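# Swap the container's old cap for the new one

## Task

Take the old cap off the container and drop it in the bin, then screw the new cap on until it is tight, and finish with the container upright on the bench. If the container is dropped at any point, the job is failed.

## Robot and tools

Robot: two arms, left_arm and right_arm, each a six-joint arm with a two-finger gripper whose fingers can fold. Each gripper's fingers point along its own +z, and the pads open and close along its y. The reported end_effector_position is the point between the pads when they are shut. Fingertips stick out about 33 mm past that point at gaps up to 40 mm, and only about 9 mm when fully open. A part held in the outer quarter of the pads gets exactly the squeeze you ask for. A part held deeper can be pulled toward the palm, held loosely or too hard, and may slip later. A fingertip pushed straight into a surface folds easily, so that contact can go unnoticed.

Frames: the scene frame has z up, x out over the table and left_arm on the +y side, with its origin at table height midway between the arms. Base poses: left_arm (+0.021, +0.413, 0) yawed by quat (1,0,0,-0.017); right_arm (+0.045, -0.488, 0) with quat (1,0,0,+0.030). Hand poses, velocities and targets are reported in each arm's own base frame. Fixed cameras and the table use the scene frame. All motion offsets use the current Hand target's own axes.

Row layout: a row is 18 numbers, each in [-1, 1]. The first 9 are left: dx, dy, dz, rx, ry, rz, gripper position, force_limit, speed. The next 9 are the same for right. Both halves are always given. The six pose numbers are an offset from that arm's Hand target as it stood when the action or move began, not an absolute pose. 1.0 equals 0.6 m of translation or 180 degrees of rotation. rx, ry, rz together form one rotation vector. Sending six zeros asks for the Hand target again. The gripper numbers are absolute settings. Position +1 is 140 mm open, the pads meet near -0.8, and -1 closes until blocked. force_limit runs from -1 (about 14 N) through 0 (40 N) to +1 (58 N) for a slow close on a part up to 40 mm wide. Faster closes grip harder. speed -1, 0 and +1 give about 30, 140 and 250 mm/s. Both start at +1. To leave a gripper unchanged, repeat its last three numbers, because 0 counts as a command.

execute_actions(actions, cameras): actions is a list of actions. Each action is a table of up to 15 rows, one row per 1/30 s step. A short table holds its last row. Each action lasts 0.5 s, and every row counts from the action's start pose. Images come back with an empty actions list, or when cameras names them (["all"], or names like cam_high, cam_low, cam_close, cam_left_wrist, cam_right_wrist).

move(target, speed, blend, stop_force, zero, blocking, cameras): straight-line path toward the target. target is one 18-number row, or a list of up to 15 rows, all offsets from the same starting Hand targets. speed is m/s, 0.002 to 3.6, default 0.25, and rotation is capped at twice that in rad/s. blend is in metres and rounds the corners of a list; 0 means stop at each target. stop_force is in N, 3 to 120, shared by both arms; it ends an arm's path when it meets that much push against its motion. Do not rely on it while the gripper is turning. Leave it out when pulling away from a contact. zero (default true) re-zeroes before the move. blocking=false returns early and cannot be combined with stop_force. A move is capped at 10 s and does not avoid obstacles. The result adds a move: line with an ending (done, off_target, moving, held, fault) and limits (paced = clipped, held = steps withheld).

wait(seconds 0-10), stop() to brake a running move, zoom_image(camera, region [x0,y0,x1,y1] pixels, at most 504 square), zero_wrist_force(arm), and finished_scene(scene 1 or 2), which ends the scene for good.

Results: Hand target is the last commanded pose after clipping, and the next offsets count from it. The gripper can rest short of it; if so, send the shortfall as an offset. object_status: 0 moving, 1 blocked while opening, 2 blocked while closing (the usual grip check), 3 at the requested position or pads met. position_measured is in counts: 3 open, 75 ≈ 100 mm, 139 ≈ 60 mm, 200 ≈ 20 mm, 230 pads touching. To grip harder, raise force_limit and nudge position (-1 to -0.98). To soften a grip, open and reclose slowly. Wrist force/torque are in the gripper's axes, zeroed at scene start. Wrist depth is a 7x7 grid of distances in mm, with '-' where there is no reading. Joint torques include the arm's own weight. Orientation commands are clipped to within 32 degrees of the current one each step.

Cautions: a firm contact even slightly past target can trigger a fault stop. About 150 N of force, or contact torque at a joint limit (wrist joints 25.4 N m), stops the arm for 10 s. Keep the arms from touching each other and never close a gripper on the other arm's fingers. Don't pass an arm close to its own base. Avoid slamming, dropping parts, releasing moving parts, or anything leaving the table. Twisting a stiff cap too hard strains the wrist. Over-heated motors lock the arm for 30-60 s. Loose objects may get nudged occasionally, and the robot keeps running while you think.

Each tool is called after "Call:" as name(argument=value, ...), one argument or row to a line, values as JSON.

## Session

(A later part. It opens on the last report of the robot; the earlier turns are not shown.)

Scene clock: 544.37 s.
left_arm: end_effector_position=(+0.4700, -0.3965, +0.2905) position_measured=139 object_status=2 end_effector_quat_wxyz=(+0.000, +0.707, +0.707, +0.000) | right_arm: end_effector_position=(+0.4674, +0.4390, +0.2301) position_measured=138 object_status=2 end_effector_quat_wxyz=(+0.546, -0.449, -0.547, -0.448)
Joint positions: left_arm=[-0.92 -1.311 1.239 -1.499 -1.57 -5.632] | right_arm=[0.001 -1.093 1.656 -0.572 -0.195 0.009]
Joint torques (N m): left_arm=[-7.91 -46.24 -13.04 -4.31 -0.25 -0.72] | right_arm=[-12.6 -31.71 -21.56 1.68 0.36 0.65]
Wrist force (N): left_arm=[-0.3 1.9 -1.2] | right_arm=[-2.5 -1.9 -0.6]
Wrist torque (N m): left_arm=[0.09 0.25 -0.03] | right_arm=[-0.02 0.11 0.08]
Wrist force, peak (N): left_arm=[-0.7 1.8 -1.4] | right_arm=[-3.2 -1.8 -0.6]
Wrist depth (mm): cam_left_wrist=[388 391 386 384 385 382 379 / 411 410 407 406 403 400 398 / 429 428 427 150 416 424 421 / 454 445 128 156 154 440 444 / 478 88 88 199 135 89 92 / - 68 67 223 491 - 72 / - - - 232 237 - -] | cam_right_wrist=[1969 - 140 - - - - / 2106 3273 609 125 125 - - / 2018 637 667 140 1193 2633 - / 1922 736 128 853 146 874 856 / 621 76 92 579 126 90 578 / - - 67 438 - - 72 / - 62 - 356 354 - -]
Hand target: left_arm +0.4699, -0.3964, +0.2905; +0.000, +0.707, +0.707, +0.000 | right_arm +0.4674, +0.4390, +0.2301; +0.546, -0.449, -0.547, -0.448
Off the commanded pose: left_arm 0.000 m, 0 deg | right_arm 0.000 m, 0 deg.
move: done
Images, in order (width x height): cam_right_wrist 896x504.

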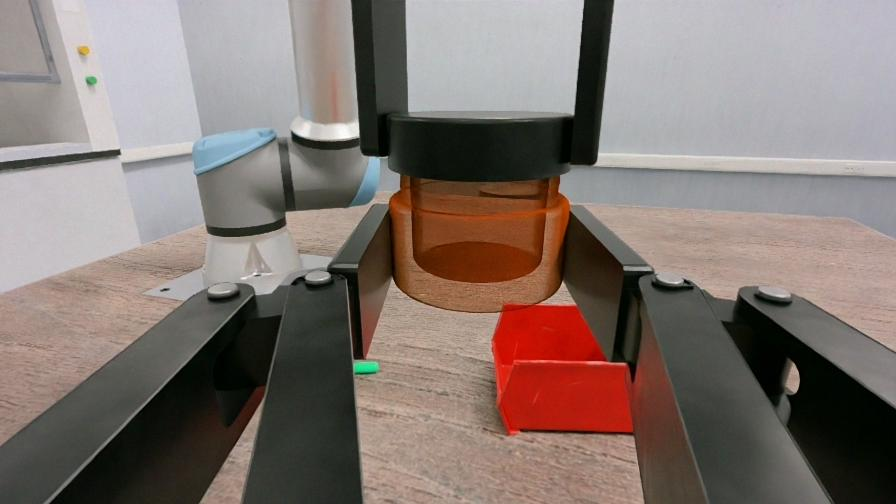

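Call:
move(
  target=[0,0,0.0125,0,0,0,-1,1,-1,0,0,0,0,0,0,-1,1,-1],
  speed=0.008,
  stop_force=6,
  cameras=["cam_right_wrist"],
)

Call:
zoom_image(
  camera="cam_right_wrist",
  region=[340, 80, 620, 330],
)

Scene clock: 549.43 s.
left_arm: end_effector_position=(+0.4699, -0.3964, +0.2849) position_measured=139 object_status=2 end_effector_quat_wxyz=(+0.000, +0.707, +0.707, +0.000) | right_arm: end_effector_position=(+0.4674, +0.4390, +0.2301) position_measured=138 object_status=2 end_effector_quat_wxyz=(+0.546, -0.449, -0.547, -0.448)
Joint positions: left_arm=[-0.92 -1.312 1.254 -1.513 -1.57 -5.632] | right_arm=[0.001 -1.093 1.656 -0.572 -0.195 0.009]
Joint torques (N m): left_arm=[-6.4 -23.91 -38.6 -1.85 -0.37 -0.12] | right_arm=[-12.48 -44.13 -28.92 2.02 1.88 -0.28]
Wrist force (N): left_arm=[1.9 2.3 -4.6] | right_arm=[-6.7 -2.8 -2.4]
Wrist torque (N m): left_arm=[0.04 0.34 -0.03] | right_arm=[0.02 0.15 0.12]
Wrist force, peak (N): left_arm=[2.4 2.2 -8.1] | right_arm=[-11.3 -2.8 -2.7]
Wrist depth (mm): cam_left_wrist=[384 384 380 381 379 375 375 / 402 401 401 398 400 395 395 / 424 422 419 150 408 416 415 / 451 446 128 157 155 437 433 / 465 88 88 198 135 89 92 / - 68 67 221 486 - 72 / - - - 227 233 - -] | cam_right_wrist=[1938 - 142 - 120 - - / 2182 4325 616 156 128 2497 - / 1985 660 667 130 135 2285 - / 1892 717 128 850 146 835 859 / 618 76 92 581 126 90 588 / - - 67 439 378 - 72 / - 62 - 356 357 - -]
Hand target: left_arm +0.4699, -0.3965, +0.2849; +0.000, +0.707, +0.707, +0.000 (not the last commanded pose) | right_arm +0.4674, +0.4390, +0.2301; +0.546, -0.449, -0.547, -0.448
Off the commanded pose: left_arm 0.002 m, 0 deg | right_arm 0.000 m, 0 deg.
move: contact (left_arm)
Images, in order (width x height): cam_right_wrist 896x504.

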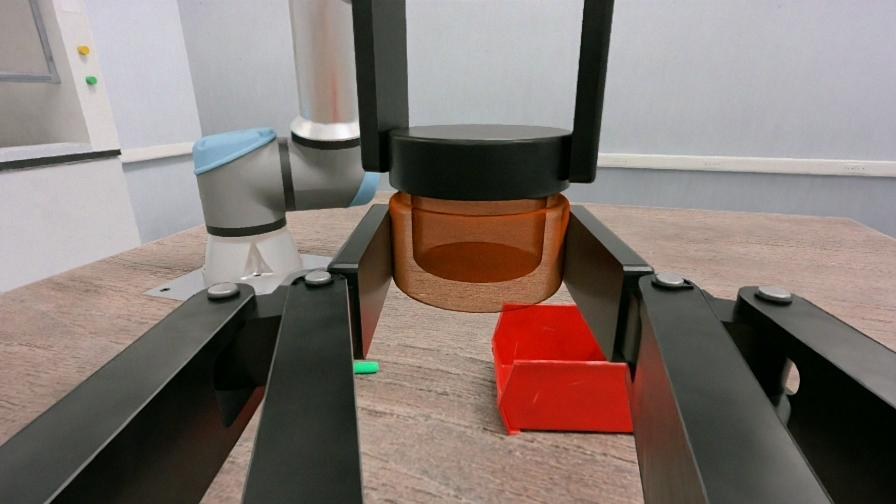

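Scaled by 1.800 from the camera's 896x504 image, which has a finer 1280x720 frame.

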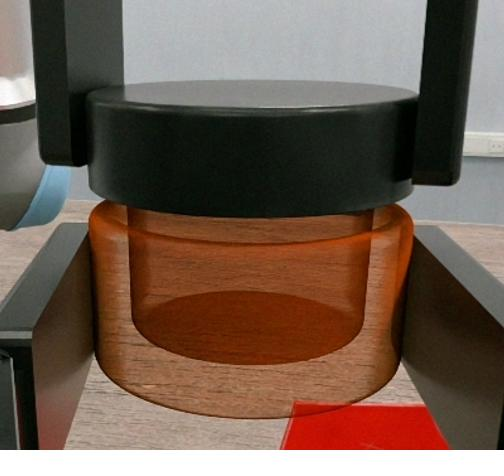

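Call:
move(
  target=[0.0004,0.0001,0.0008,0,0,0.5,-1,1,-1,0,0,0,0,0,0,-1,1,-1],
  speed=0.4,
)

Scene clock: 556.57 s.
left_arm: end_effector_position=(+0.4700, -0.3962, +0.2844) position_measured=139 object_status=2 end_effector_quat_wxyz=(+0.000, +1.000, +0.000, +0.000) | right_arm: end_effector_position=(+0.4674, +0.4390, +0.2301) position_measured=138 object_status=2 end_effector_quat_wxyz=(+0.546, -0.449, -0.547, -0.448)
Joint positions: left_arm=[-0.919 -1.312 1.256 -1.515 -1.57 -4.061] | right_arm=[0.001 -1.093 1.656 -0.572 -0.195 0.009]
Joint torques (N m): left_arm=[0.09 -15.74 -36.99 -9.02 -3.84 1.1] | right_arm=[7.05 -45.68 -26.9 1.84 -0.19 -0.7]
Wrist force (N): left_arm=[-7.0 -16.9 -14.9] | right_arm=[-19.7 -0.2 -19.1]
Wrist torque (N m): left_arm=[1.08 0.24 0.02] | right_arm=[0.03 0.52 0.24]
Wrist force, peak (N): left_arm=[-7.2 -15.6 -18.2] | right_arm=[-24.0 3.8 -17.3]
Wrist depth (mm): cam_left_wrist=[- 385 383 377 371 162 160 / 401 374 400 392 394 394 167 / 427 428 421 149 413 411 175 / 453 445 128 157 154 185 187 / 472 88 88 470 135 89 90 / - 68 71 499 494 - 72 / - - - 533 529 - -] | cam_right_wrist=[1922 3460 588 109 - - - / 2035 - 646 114 - - - / 2018 648 662 122 1223 2850 - / 1863 719 128 847 146 841 838 / 626 76 92 588 111 90 585 / - - 67 437 376 - 72 / - 62 - 356 355 - -]
Hand target: left_arm +0.4700, -0.3962, +0.2844; +0.000, +1.000, +0.000, +0.000 | right_arm +0.4674, +0.4390, +0.2301; +0.546, -0.449, -0.547, -0.448
Off the commanded pose: left_arm 0.000 m, 0 deg | right_arm 0.000 m, 0 deg.
move: done

Call:
move(
  target=[-0.0015,-0.0017,0,0,0,0,-1,1,-1,0,0,0,0,0,0,-1,1,-1],
  speed=0.05,
  cameras=["cam_right_wrist"],
)

Call:
zoom_image(
  camera="cam_right_wrist",
  region=[340, 80, 620, 330],
)

Scene clock: 563.90 s.
left_arm: end_effector_position=(+0.4691, -0.3952, +0.2844) position_measured=139 object_status=2 end_effector_quat_wxyz=(+0.000, +1.000, +0.000, +0.000) | right_arm: end_effector_position=(+0.4673, +0.4390, +0.2301) position_measured=138 object_status=2 end_effector_quat_wxyz=(+0.546, -0.449, -0.547, -0.448)
Joint positions: left_arm=[-0.92 -1.316 1.26 -1.516 -1.57 -4.061] | right_arm=[0.001 -1.093 1.656 -0.572 -0.195 0.009]
Joint torques (N m): left_arm=[-10.33 -42.49 -9.09 -0.52 -2.13 -1.4] | right_arm=[6.19 -45.02 -22.82 2.46 -0.39 -1.02]
Wrist force (N): left_arm=[2.7 -0.9 -9.5] | right_arm=[-12.4 -4.2 0.0]
Wrist torque (N m): left_arm=[0.29 0.31 -0.10] | right_arm=[0.02 0.17 0.01]
Wrist force, peak (N): left_arm=[-7.9 -18.2 -15.6] | right_arm=[-20.4 0.0 -20.4]
Wrist depth (mm): cam_left_wrist=[341 381 379 380 371 162 160 / 403 - 402 397 395 393 167 / 428 427 426 150 412 410 175 / 451 445 128 156 154 187 187 / 467 88 88 474 135 89 90 / - 68 71 499 498 - 72 / - - - 528 525 - -] | cam_right_wrist=[2018 3907 591 109 - - 2182 / 2070 2752 637 115 - - - / 2329 634 678 123 1230 2662 - / 1907 721 128 865 146 847 862 / 631 76 92 581 111 90 585 / - - 67 441 378 - 72 / - 62 - 356 355 - -]
Hand target: left_arm +0.4691, -0.3952, +0.2844; +0.000, +1.000, +0.000, +0.000 | right_arm +0.4674, +0.4390, +0.2301; +0.546, -0.449, -0.547, -0.448
Off the commanded pose: left_arm 0.000 m, 0 deg | right_arm 0.000 m, 0 deg.
move: done
Images, in order (width x height): cam_right_wrist 896x504.

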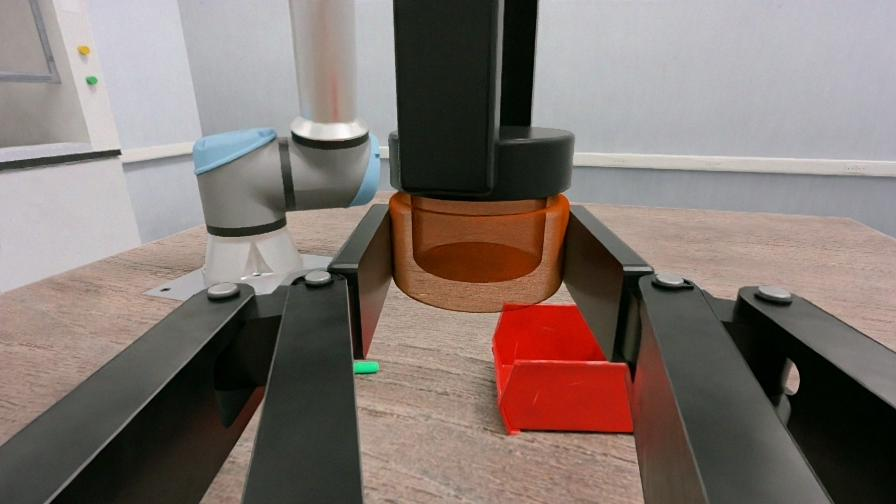

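Scaled by 1.800 from the camera's 896x504 image, which has a finer 1280x720 frame.

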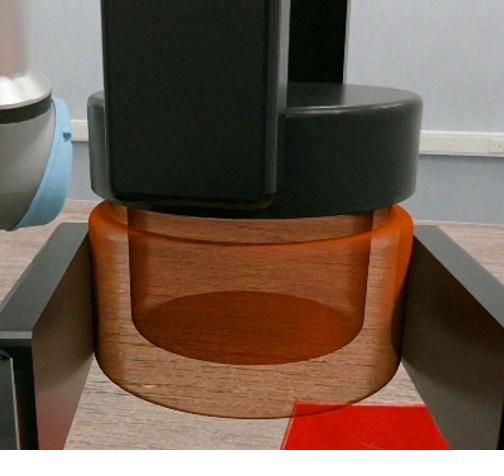

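Call:
move(
  target=[
    [0.0013,-0.00137,0.00122,0,0,0.4167,-1,1,-1,0,0,0,0,0,0,-1,1,-1],
    [0.0029,-0.0007,0.00243,0,0,0.8333,-1,1,-1,0,0,0,0,0,0,-1,1,-1],
  ],
  speed=0.4,
  blend=0.001,
  cameras=["cam_right_wrist"],
)

Call:
zoom_image(
  camera="cam_right_wrist",
  region=[340, 80, 620, 330],
)

Scene clock: 577.60 s.
left_arm: end_effector_position=(+0.4709, -0.3948, +0.2830) position_measured=139 object_status=2 end_effector_quat_wxyz=(+0.000, -0.259, +0.966, +0.000) | right_arm: end_effector_position=(+0.4674, +0.4390, +0.2301) position_measured=138 object_status=2 end_effector_quat_wxyz=(+0.546, -0.449, -0.547, -0.448)
Joint positions: left_arm=[-0.917 -1.313 1.261 -1.519 -1.57 -1.441] | right_arm=[0.001 -1.093 1.656 -0.572 -0.195 0.009]
Joint torques (N m): left_arm=[7.04 -20.98 -32.81 -0.83 0.16 1.04] | right_arm=[11.69 -44.96 -23.58 2.2 -1.32 -0.76]
Wrist force (N): left_arm=[0.6 -0.1 -11.8] | right_arm=[-14.9 1.1 1.8]
Wrist torque (N m): left_arm=[0.32 0.26 0.11] | right_arm=[0.10 0.34 0.01]
Wrist force, peak (N): left_arm=[2.0 -2.7 -12.1] | right_arm=[-16.4 -3.0 4.0]
Wrist depth (mm): cam_left_wrist=[164 379 163 378 376 376 374 / 169 188 398 388 392 390 392 / 173 415 419 150 410 417 415 / 190 190 136 156 154 428 436 / 465 88 88 471 136 89 92 / - 68 71 496 492 - 72 / - - - 530 528 - -] | cam_right_wrist=[2035 - 589 164 107 - - / 2106 2784 637 113 115 - 2954 / 2002 636 649 130 1164 3845 - / 1878 714 128 832 145 862 850 / 626 76 92 584 126 90 581 / - - 67 442 375 - 72 / - 62 - 355 356 - -]
Hand target: left_arm +0.4708, -0.3948, +0.2830; +0.000, -0.259, +0.966, +0.000 | right_arm +0.4674, +0.4390, +0.2301; +0.546, -0.449, -0.547, -0.448
Off the commanded pose: left_arm 0.000 m, 0 deg | right_arm 0.000 m, 0 deg.
move: done
Images, in order (width x height): cam_right_wrist 896x504.

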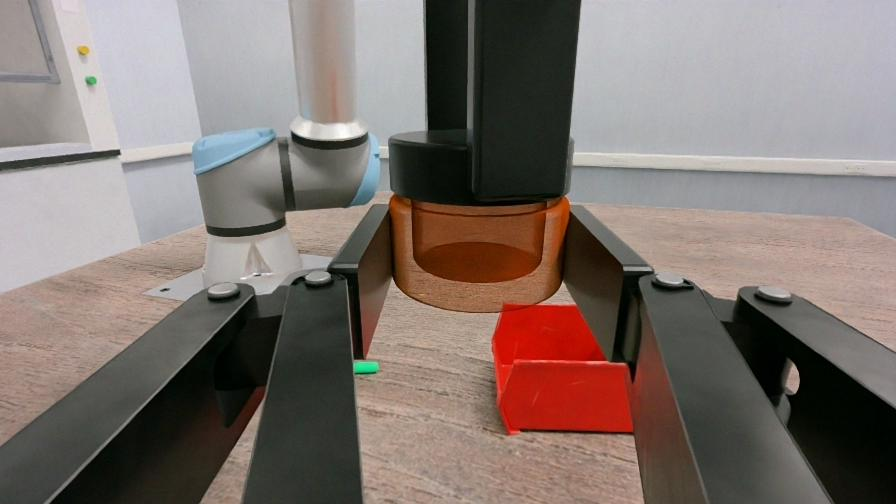

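Scaled by 1.800 from the camera's 896x504 image, which has a finer 1280x720 frame.

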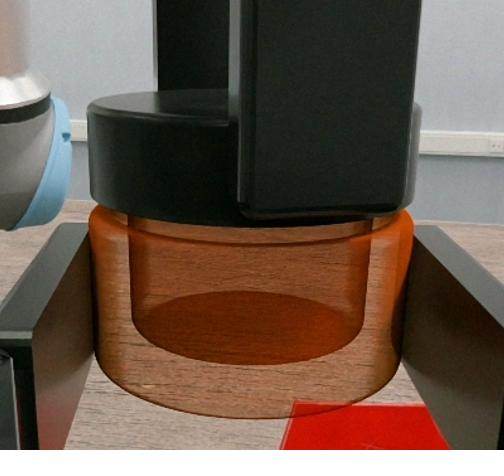

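Call:
move(
  target=[
    [0.00105,-0.00137,0.0009,0,0,0.4167,-1,1,-1,0,0,0,0,0,0,-1,1,-1],
    [0.00264,-0.0007,0.0021,0,0,0.8333,-1,1,-1,0,0,0,0,0,0,-1,1,-1],
    [0.0024,0.001,0.0033,0,0,-0.75,-1,1,-1,0,0,0,0,0,0,-1,1,-1],
  ],
  speed=0.5,
  blend=0.001,
  cameras=["cam_right_wrist"],
)

Call:
zoom_image(
  camera="cam_right_wrist",
  region=[340, 80, 620, 330],
)

Scene clock: 591.50 s.
left_arm: end_effector_position=(+0.4693, -0.3949, +0.2810) position_measured=139 object_status=2 end_effector_quat_wxyz=(+0.000, +0.991, -0.130, +0.000) end_effector_velocity=(+0.000, +0.000, +0.000) end_effector_angular_velocity=(+0.000, +0.000, -0.005) | right_arm: end_effector_position=(+0.4674, +0.4390, +0.2301) position_measured=138 object_status=2 end_effector_quat_wxyz=(+0.546, -0.449, -0.547, -0.448)
Joint positions: left_arm=[-0.919 -1.316 1.27 -1.525 -1.57 2.484] | right_arm=[0.001 -1.093 1.656 -0.572 -0.195 0.009]
Joint velocities: left_arm=[0 0 -0.001 0.001 0 0.005] | right_arm=[within noise]
Joint torques (N m): left_arm=[5.41 -27.86 -33.56 -0.42 0.02 1] | right_arm=[11.17 -42.85 -13.91 1.99 2.69 -1.1]
Wrist force (N): left_arm=[2.0 4.3 0.0] | right_arm=[-3.1 -2.0 4.8]
Wrist torque (N m): left_arm=[0.05 0.18 0.00] | right_arm=[-0.20 0.16 0.01]
Wrist force, peak (N): left_arm=[0.3 -0.3 -12.2] | right_arm=[-15.9 1.2 1.9]
Wrist depth (mm): cam_left_wrist=[381 381 380 378 158 372 157 / 406 - 399 391 394 391 164 / 423 - 415 150 405 174 174 / 449 432 127 156 154 180 431 / 466 88 88 468 135 89 92 / - 68 71 495 492 - 72 / - - - 523 522 - -] | cam_right_wrist=[2070 - - 112 163 - - / 2053 3230 626 117 173 2447 - / 1938 3187 656 125 135 3318 2604 / 1938 714 128 859 146 856 850 / 624 76 92 578 111 90 582 / - - 67 444 - - 72 / - 62 - 355 358 - -]
Hand target: left_arm +0.4693, -0.3950, +0.2810; +0.000, +0.991, -0.130, +0.000 | right_arm +0.4674, +0.4390, +0.2301; +0.546, -0.449, -0.547, -0.448
Off the commanded pose: left_arm 0.000 m, 0 deg | right_arm 0.000 m, 0 deg.
move: done
Images, in order (width x height): cam_right_wrist 896x504.

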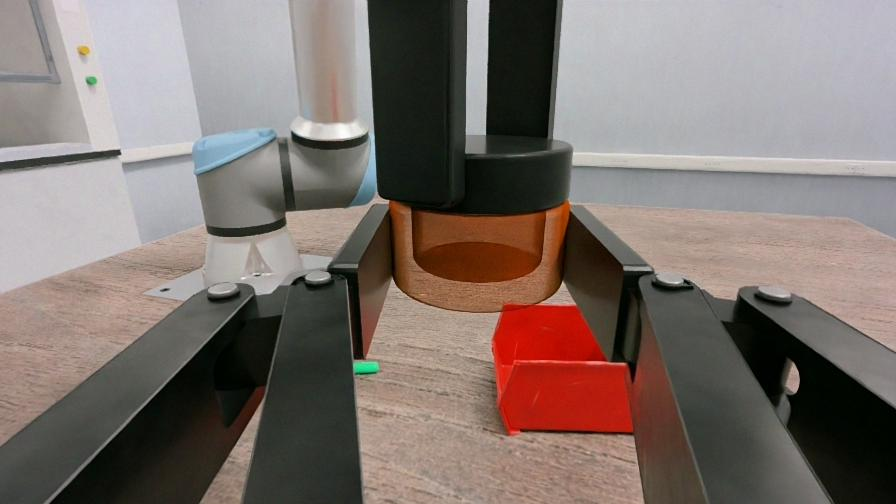

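Scaled by 1.800 from the camera's 896x504 image, which has a finer 1280x720 frame.

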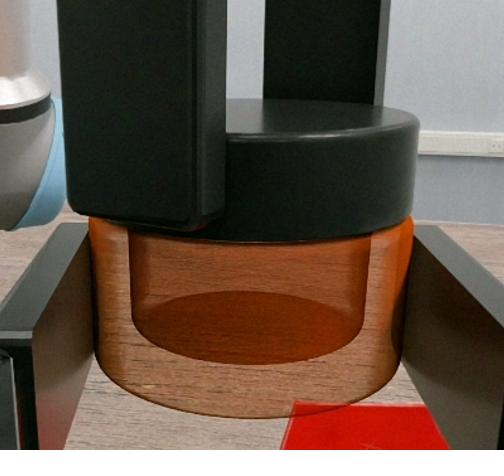

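Call:
move(
  target=[0.00104,-0.0009,0.0011,0,0,0.3333,-1,1,-1,0,0,0,0,0,0,-1,1,-1],
  speed=0.25,
  cameras=["cam_right_wrist"],
)

Scene clock: 597.53 s.
left_arm: end_effector_position=(+0.4700, -0.3946, +0.2803) position_measured=139 object_status=2 end_effector_quat_wxyz=(+0.000, +0.793, -0.609, +0.000) | right_arm: end_effector_position=(+0.4674, +0.4390, +0.2301) position_measured=138 object_status=2 end_effector_quat_wxyz=(+0.546, -0.449, -0.547, -0.448)
Joint positions: left_arm=[-0.918 -1.315 1.27 -1.526 -1.57 3.533] | right_arm=[0.001 -1.093 1.656 -0.572 -0.195 0.009]
Joint torques (N m): left_arm=[5.78 -23.66 -24.04 -1.67 -1.62 2.55] | right_arm=[-5.83 -42.15 -16.01 1.2 -1.24 0.24]
Wrist force (N): left_arm=[-1.8 1.1 -5.4] | right_arm=[-8.2 -1.3 -0.8]
Wrist torque (N m): left_arm=[0.19 0.15 -1.74] | right_arm=[-1.93 0.35 0.11]
Wrist force, peak (N): left_arm=[1.4 0.4 -5.9] | right_arm=[-8.7 -1.9 2.0]
Wrist depth (mm): cam_left_wrist=[381 377 157 374 159 373 371 / 398 397 397 394 391 393 391 / 422 417 418 150 405 413 409 / 446 444 127 156 153 433 436 / 466 89 88 165 135 89 95 / - 68 68 490 495 - 72 / - - - 528 525 - -] | cam_right_wrist=[2035 3726 134 - 146 2850 2125 / 2163 - 624 - 144 - - / 1985 644 662 131 140 2850 2577 / 1938 721 128 853 145 865 853 / 618 76 92 574 126 90 589 / - - 67 440 376 - 72 / - 62 - 356 358 - -]
Hand target: left_arm +0.4700, -0.3946, +0.2803; +0.000, +0.793, -0.609, +0.000 | right_arm +0.4674, +0.4390, +0.2301; +0.546, -0.449, -0.547, -0.448
Off the commanded pose: left_arm 0.000 m, 0 deg | right_arm 0.000 m, 0 deg.
move: done
Images, in order (width x height): cam_right_wrist 896x504.

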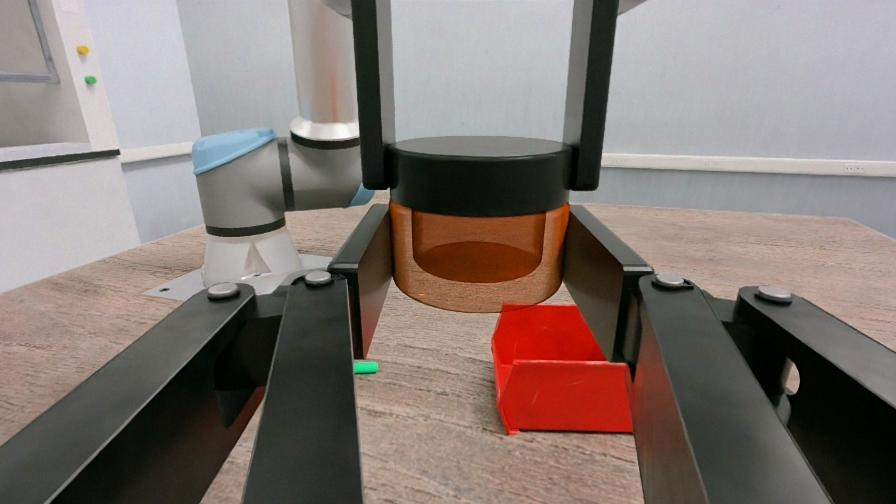

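Call:
move(
  target=[0.0001,-0.0002,0,0,0,0.0556,-1,1,-1,0,0,0,0,0,0,-1,1,-1],
  speed=0.1,
  cameras=["cam_left_wrist"],
)

Scene clock: 603.00 s.
left_arm: end_effector_position=(+0.4702, -0.3946, +0.2803) position_measured=139 object_status=2 end_effector_quat_wxyz=(+0.000, +0.737, -0.676, +0.000) | right_arm: end_effector_position=(+0.4674, +0.4390, +0.2301) position_measured=138 object_status=2 end_effector_quat_wxyz=(+0.546, -0.449, -0.547, -0.448)
Joint positions: left_arm=[-0.918 -1.315 1.27 -1.526 -1.57 3.707] | right_arm=[0.001 -1.093 1.656 -0.572 -0.195 0.009]
Joint torques (N m): left_arm=[8.01 -26.19 -39.87 -1.77 -1.78 1] | right_arm=[-8.15 -40.9 -24.69 0.3 -2.15 1.34]
Wrist force (N): left_arm=[-1.4 0.6 -2.1] | right_arm=[-4.3 -1.7 -0.2]
Wrist torque (N m): left_arm=[0.11 0.19 -1.90] | right_arm=[-2.06 0.28 0.01]
Wrist force, peak (N): left_arm=[-2.2 1.4 -5.7] | right_arm=[-8.8 -1.0 -0.8]
Wrist depth (mm): cam_left_wrist=[379 379 159 375 161 372 369 / 399 396 387 393 389 391 389 / 423 421 415 149 401 407 409 / 446 442 127 156 153 436 433 / 471 89 89 164 135 90 95 / - 68 68 480 494 - 71 / - - - 539 526 - -] | cam_right_wrist=[2002 3364 139 - - - - / 2002 4176 623 161 - - - / 1969 631 667 131 136 2816 - / 1863 717 128 847 146 868 832 / 621 76 92 581 126 90 582 / - - 67 441 376 - 72 / - 62 - 357 355 - -]
Hand target: left_arm +0.4702, -0.3946, +0.2803; +0.000, +0.737, -0.676, +0.000 | right_arm +0.4674, +0.4390, +0.2301; +0.546, -0.449, -0.547, -0.448
Off the commanded pose: left_arm 0.000 m, 0 deg | right_arm 0.000 m, 0 deg.
move: done
Images, in order (width x height): cam_left_wrist 896x504.

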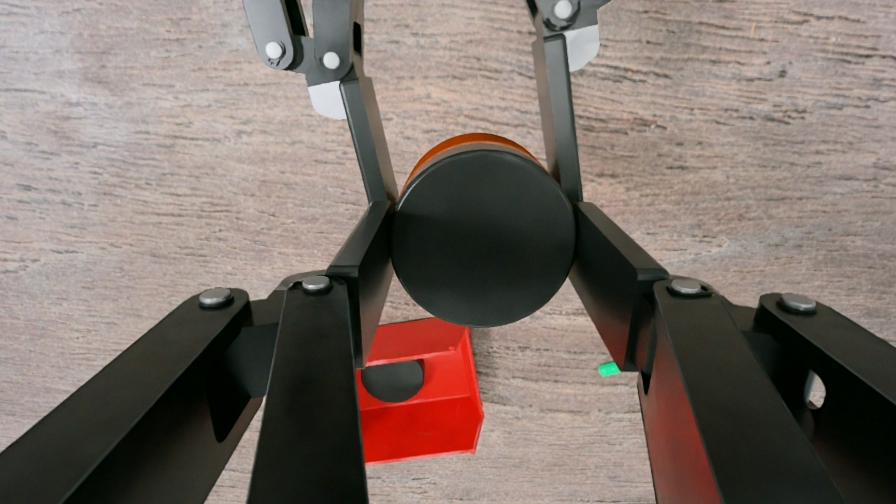

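Call:
move(
  target=[
    [0,0,0,0,0,-0.011,-1,1,-1,0,0,0,0,0,0,-1,1,-1],
    [0,0,0,0,0,-0.011,-1,1,-1,0,0,0,0,0,0,0.3,1,-1],
    [0,0,0,0,0,-0.011,-1,1,-1,0,0,-0.25,0,0,0,0.3,1,-1],
    [0,0,0.3333,0,0,-0.011,-1,1,-1,0,0,-0.25,0,0,0,0.3,1,-1],
  ],
  speed=[0.1,0.1,0.3,0.3],
  cameras=["cam_left_wrist","cam_right_wrist","cam_close"],
)

Scene clock: 630.87 s.
left_arm: end_effector_position=(+0.4703, -0.3946, +0.0804) position_measured=139 object_status=2 end_effector_quat_wxyz=(+0.000, +0.749, -0.663, +0.000) | right_arm: end_effector_position=(+0.4965, +0.2918, +0.2304) position_measured=91 object_status=3 end_effector_quat_wxyz=(+0.546, -0.449, -0.547, -0.448)
Joint positions: left_arm=[-0.917 -1.22 1.669 -2.02 -1.57 3.673] | right_arm=[-0.266 -1.066 1.612 -0.55 -0.461 0.004]
Joint torques (N m): left_arm=[8.54 -43.35 -25.5 -4.37 1.55 1.13] | right_arm=[-13.56 -44.08 -13.67 -1.22 -2.97 0.97]
Wrist force (N): left_arm=[-1.2 0.7 0.8] | right_arm=[-1.0 -1.2 -0.3]
Wrist torque (N m): left_arm=[0.13 0.18 -0.06] | right_arm=[-0.25 0.22 0.10]
Wrist force, peak (N): left_arm=[-5.2 3.5 -3.8] | right_arm=[-6.6 1.0 -3.9]
Wrist depth (mm): cam_left_wrist=[195 194 194 193 192 191 191 / 204 204 203 202 202 201 200 / 216 215 214 150 210 211 211 / 229 227 138 156 153 223 222 / 240 88 88 239 161 89 92 / - 68 71 253 254 - 72 / - - - 271 269 - -] | cam_right_wrist=[2202 3273 725 248 2577 - - / 2285 2722 802 262 281 - - / 2106 3411 799 251 1230 1044 2472 / 1878 957 140 326 311 862 850 / 675 86 122 518 513 103 86 / - - 444 378 444 - - / - - 357 354 357 - -]
Hand target: left_arm +0.4703, -0.3946, +0.0803; +0.000, +0.749, -0.663, +0.000 | right_arm +0.4965, +0.2918, +0.2304; +0.546, -0.449, -0.547, -0.448
Off the commanded pose: left_arm 0.000 m, 0 deg | right_arm 0.000 m, 0 deg.
move: done
Images, in order (width x height): cam_close 896x504, cam_left_wrist 896x504, cam_right_wrist 896x504.

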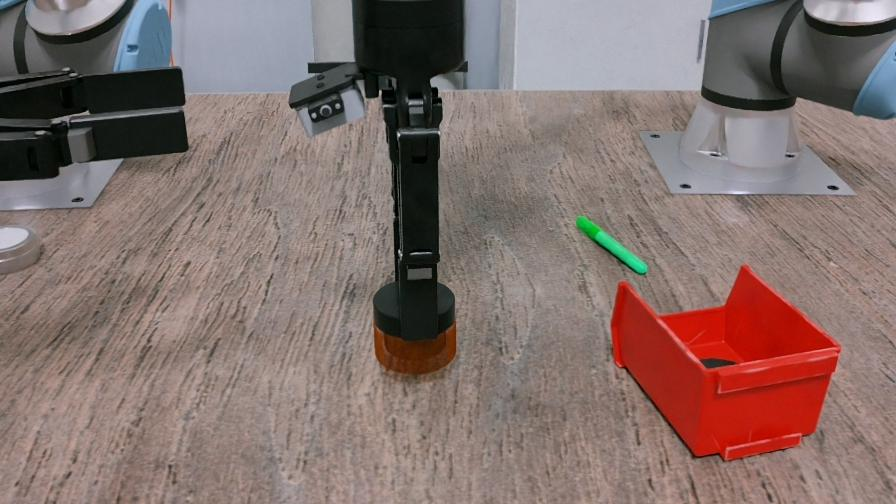

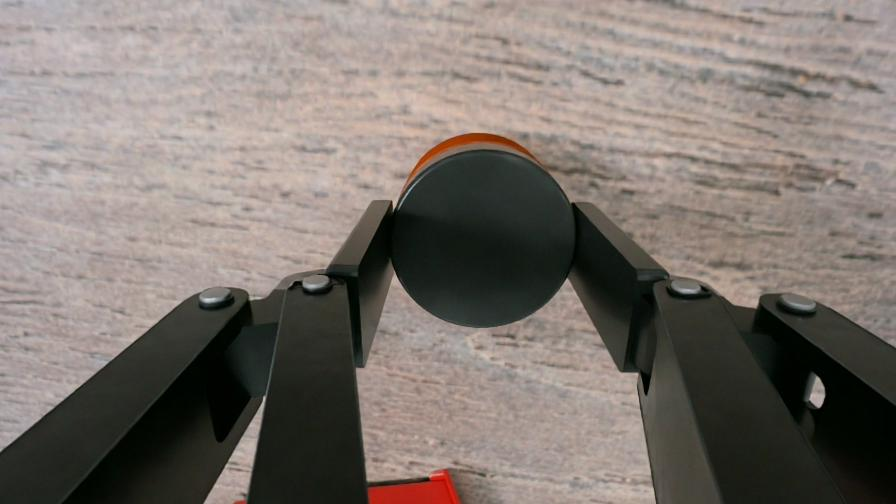

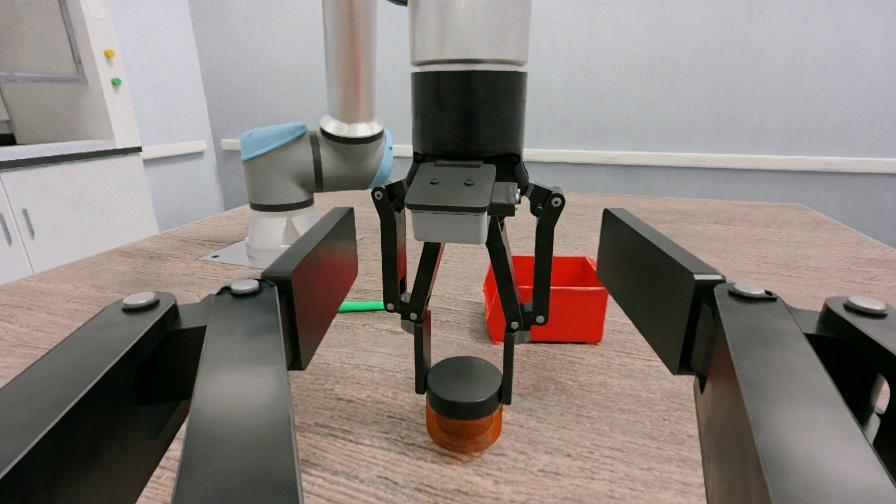

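Call:
move(
  target=[0,0,0.0155,0,0,0,-1,1,-1,0,0,0,0,0,0,0.3,1,-1],
  speed=0.05,
)

Call:
move(
  target=[0,0,0.02,0,0,0,-1,1,-1,0,0,0,0,0,0,0.3,1,-1],
  speed=0.008,
  stop_force=4,
  cameras=["cam_right_wrist"],
)

Scene clock: 636.30 s.
left_arm: end_effector_position=(+0.4703, -0.3946, +0.0708) position_measured=139 object_status=2 end_effector_quat_wxyz=(+0.000, +0.749, -0.663, +0.000) | right_arm: end_effector_position=(+0.4965, +0.2918, +0.2304) position_measured=91 object_status=3 end_effector_quat_wxyz=(+0.546, -0.449, -0.547, -0.448)
Joint positions: left_arm=[-0.917 -1.21 1.682 -2.043 -1.57 3.673] | right_arm=[-0.266 -1.066 1.612 -0.55 -0.461 0.004]
Joint torques (N m): left_arm=[-2.72 -47.16 -26.48 -1.8 1.53 1.1] | right_arm=[-13.36 -43.26 -13.15 -1.23 -2.68 1]
Wrist force (N): left_arm=[-1.3 0.6 0.8] | right_arm=[-1.0 -1.2 -0.1]
Wrist torque (N m): left_arm=[0.12 0.21 -0.06] | right_arm=[-0.25 0.23 0.10]
Wrist force, peak (N): left_arm=[-1.2 0.8 1.4] | right_arm=[-1.5 -1.3 -0.4]
Wrist depth (mm): cam_left_wrist=[186 185 185 184 183 183 182 / 196 195 194 193 193 191 191 / 206 206 204 150 201 202 201 / 219 217 138 156 154 212 213 / 228 88 88 229 161 89 92 / - 68 71 243 242 - 72 / - - - 258 259 - -] | cam_right_wrist=[2143 - 717 249 - - - / 2243 - 771 261 - - - / 2035 2143 805 266 1223 1262 3146 / 1878 946 140 317 299 844 853 / 678 86 122 519 520 103 86 / - - 441 374 441 - - / - - 355 358 356 - -]
Hand target: left_arm +0.4703, -0.3946, +0.0710; +0.000, +0.749, -0.663, +0.000 | right_arm +0.4965, +0.2918, +0.2304; +0.546, -0.449, -0.547, -0.448
Off the commanded pose: left_arm 0.000 m, 0 deg | right_arm 0.000 m, 0 deg.
move: done

Scene clock: 638.20 s.
left_arm: end_effector_position=(+0.4703, -0.3946, +0.0657) position_measured=139 object_status=2 end_effector_quat_wxyz=(+0.000, +0.749, -0.663, +0.000) | right_arm: end_effector_position=(+0.4965, +0.2918, +0.2304) position_measured=91 object_status=3 end_effector_quat_wxyz=(+0.546, -0.449, -0.547, -0.448)
Joint positions: left_arm=[-0.917 -1.204 1.688 -2.055 -1.57 3.673] | right_arm=[-0.266 -1.066 1.612 -0.55 -0.461 0.004]
Joint torques (N m): left_arm=[-2.32 -51.01 -37.12 -1.39 0.4 1.07] | right_arm=[-13.71 -42.83 -11.85 -1.24 -2.91 0.98]
Wrist force (N): left_arm=[-0.5 0.4 -0.5] | right_arm=[-1.1 -1.2 -0.4]
Wrist torque (N m): left_arm=[0.13 0.27 -0.04] | right_arm=[-0.25 0.26 0.10]
Wrist force, peak (N): left_arm=[-7.4 4.1 -14.9] | right_arm=[-1.3 -1.5 -0.2]
Wrist depth (mm): cam_left_wrist=[182 181 180 178 179 178 177 / 191 190 189 188 188 187 186 / 201 200 200 149 195 197 196 / 212 212 138 157 154 208 207 / 222 88 88 223 215 89 92 / - 68 71 237 236 - 72 / - - - 252 251 - -] | cam_right_wrist=[2182 - 723 248 - - - / 2352 3971 779 261 - - - / 1892 - 794 268 1205 2784 2691 / 1863 942 140 317 298 862 850 / 673 86 122 523 514 103 86 / - - 441 382 437 - - / - - 354 358 355 - -]
Hand target: left_arm +0.4703, -0.3946, +0.0657; +0.000, +0.749, -0.663, +0.000 (not the last commanded pose) | right_arm +0.4965, +0.2918, +0.2304; +0.546, -0.449, -0.547, -0.448
Off the commanded pose: left_arm 0.007 m, 0 deg | right_arm 0.000 m, 0 deg.
move: contact (left_arm)
Images, in order (width x height): cam_right_wrist 896x504.

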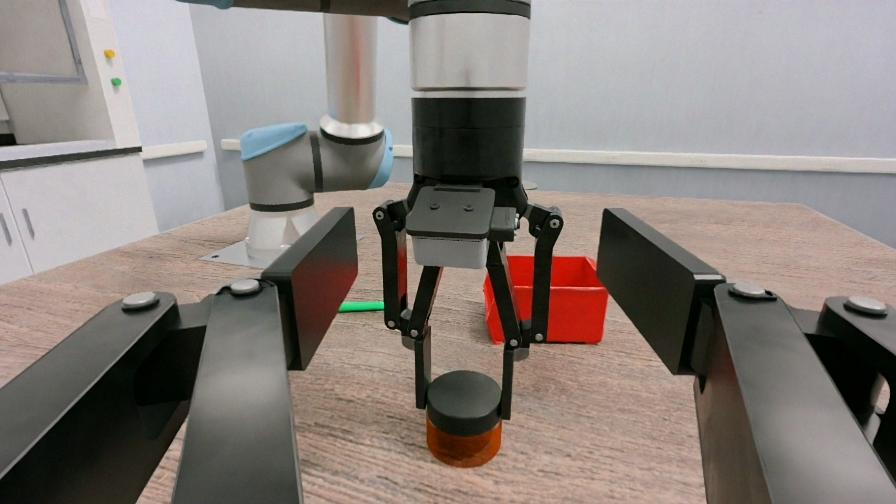

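Call:
move(
  target=[
    [0,0,0.0005,0,0,0,-1,1,-1,0,0,0,0,0,0,0.3,1,-1],
    [0,0,0.0005,0,0,0,0.3,1,-1,0,0,0,0,0,0,0.3,1,-1],
    [0,0,-0.2,0,0,0,0.3,1,-1,0,0,0,0,0,0,0.3,1,-1],
  ],
  speed=[0.02,0.1,0.15],
  cameras=["cam_left_wrist","cam_right_wrist","cam_close","cam_high"],
)

Call:
zoom_image(
  camera="cam_close",
  region=[340, 260, 500, 400],
)

Scene clock: 645.50 s.
left_arm: end_effector_position=(+0.4703, -0.3947, +0.1858) position_measured=91 object_status=3 end_effector_quat_wxyz=(+0.000, +0.749, -0.663, +0.000) | right_arm: end_effector_position=(+0.4965, +0.2918, +0.2304) position_measured=91 object_status=3 end_effector_quat_wxyz=(+0.546, -0.449, -0.547, -0.448)
Joint positions: left_arm=[-0.917 -1.298 1.491 -1.764 -1.57 3.673] | right_arm=[-0.266 -1.066 1.612 -0.55 -0.461 0.004]
Joint torques (N m): left_arm=[-9.51 -26.63 -16.69 -1.98 -0.06 -1.31] | right_arm=[-13.19 -43.88 -12.91 -1.08 -2.75 0.92]
Wrist force (N): left_arm=[-1.2 0.7 -0.6] | right_arm=[-0.8 -1.4 -0.1]
Wrist torque (N m): left_arm=[0.13 0.18 -0.06] | right_arm=[-0.30 0.18 0.10]
Wrist force, peak (N): left_arm=[-5.9 1.9 -10.8] | right_arm=[-1.1 -1.6 -0.4]
Wrist depth (mm): cam_left_wrist=[292 289 291 288 288 287 285 / 307 306 304 299 302 300 299 / 325 324 320 272 317 318 313 / 342 337 145 338 336 324 333 / - 86 126 358 356 103 89 / - 71 371 375 379 - - / - - - 398 404 - -] | cam_right_wrist=[2143 - 3460 269 257 - - / 2264 - 789 288 276 - - / 2070 3785 792 1353 293 1223 3726 / 1821 871 167 786 301 850 853 / 671 86 141 581 519 103 86 / - - 444 404 444 - - / - - 358 358 355 - -]
Hand target: left_arm +0.4703, -0.3946, +0.1857; +0.000, +0.749, -0.663, +0.000 | right_arm +0.4965, +0.2918, +0.2304; +0.546, -0.449, -0.547, -0.448
Off the commanded pose: left_arm 0.000 m, 0 deg | right_arm 0.000 m, 0 deg.
move: done
Images, in order (width x height): cam_high 896x504, cam_close 896x504, cam_left_wrist 896x504, cam_right_wrist 896x504.

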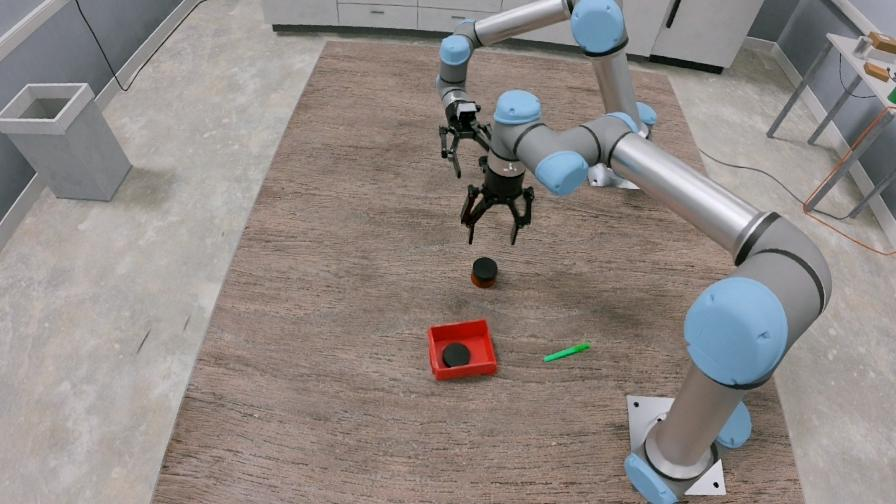

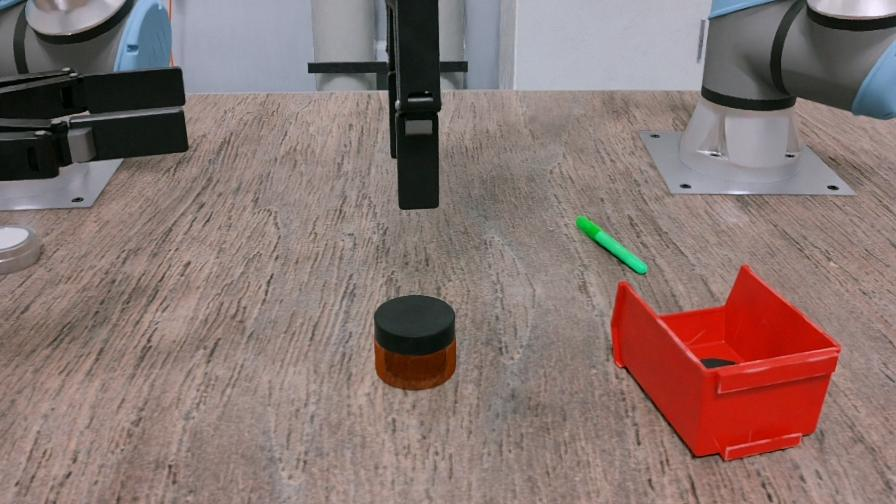

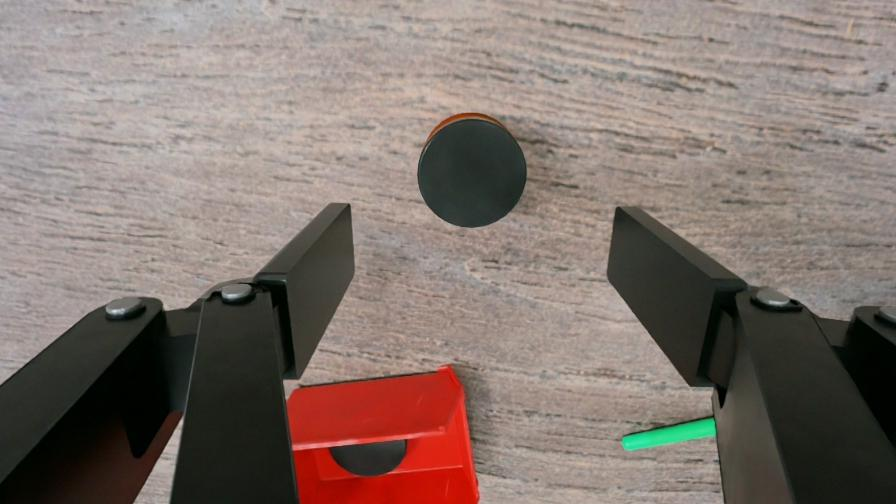

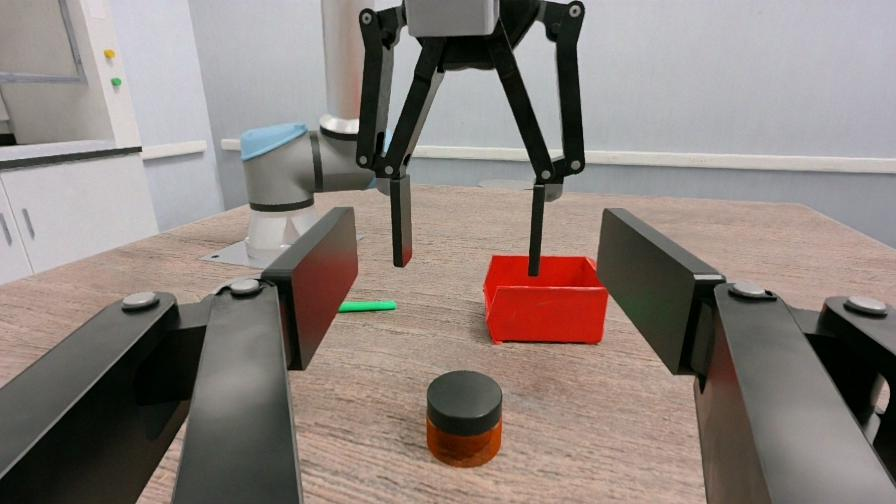

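Scaled by 3.150 from the camera's 896x504 image, which has a finer 1280x720 frame.

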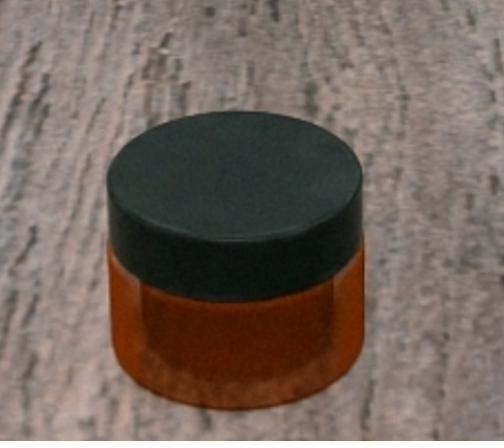

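Call:
finished_scene(
  scene=1,
)

The scene is finished: the task was done.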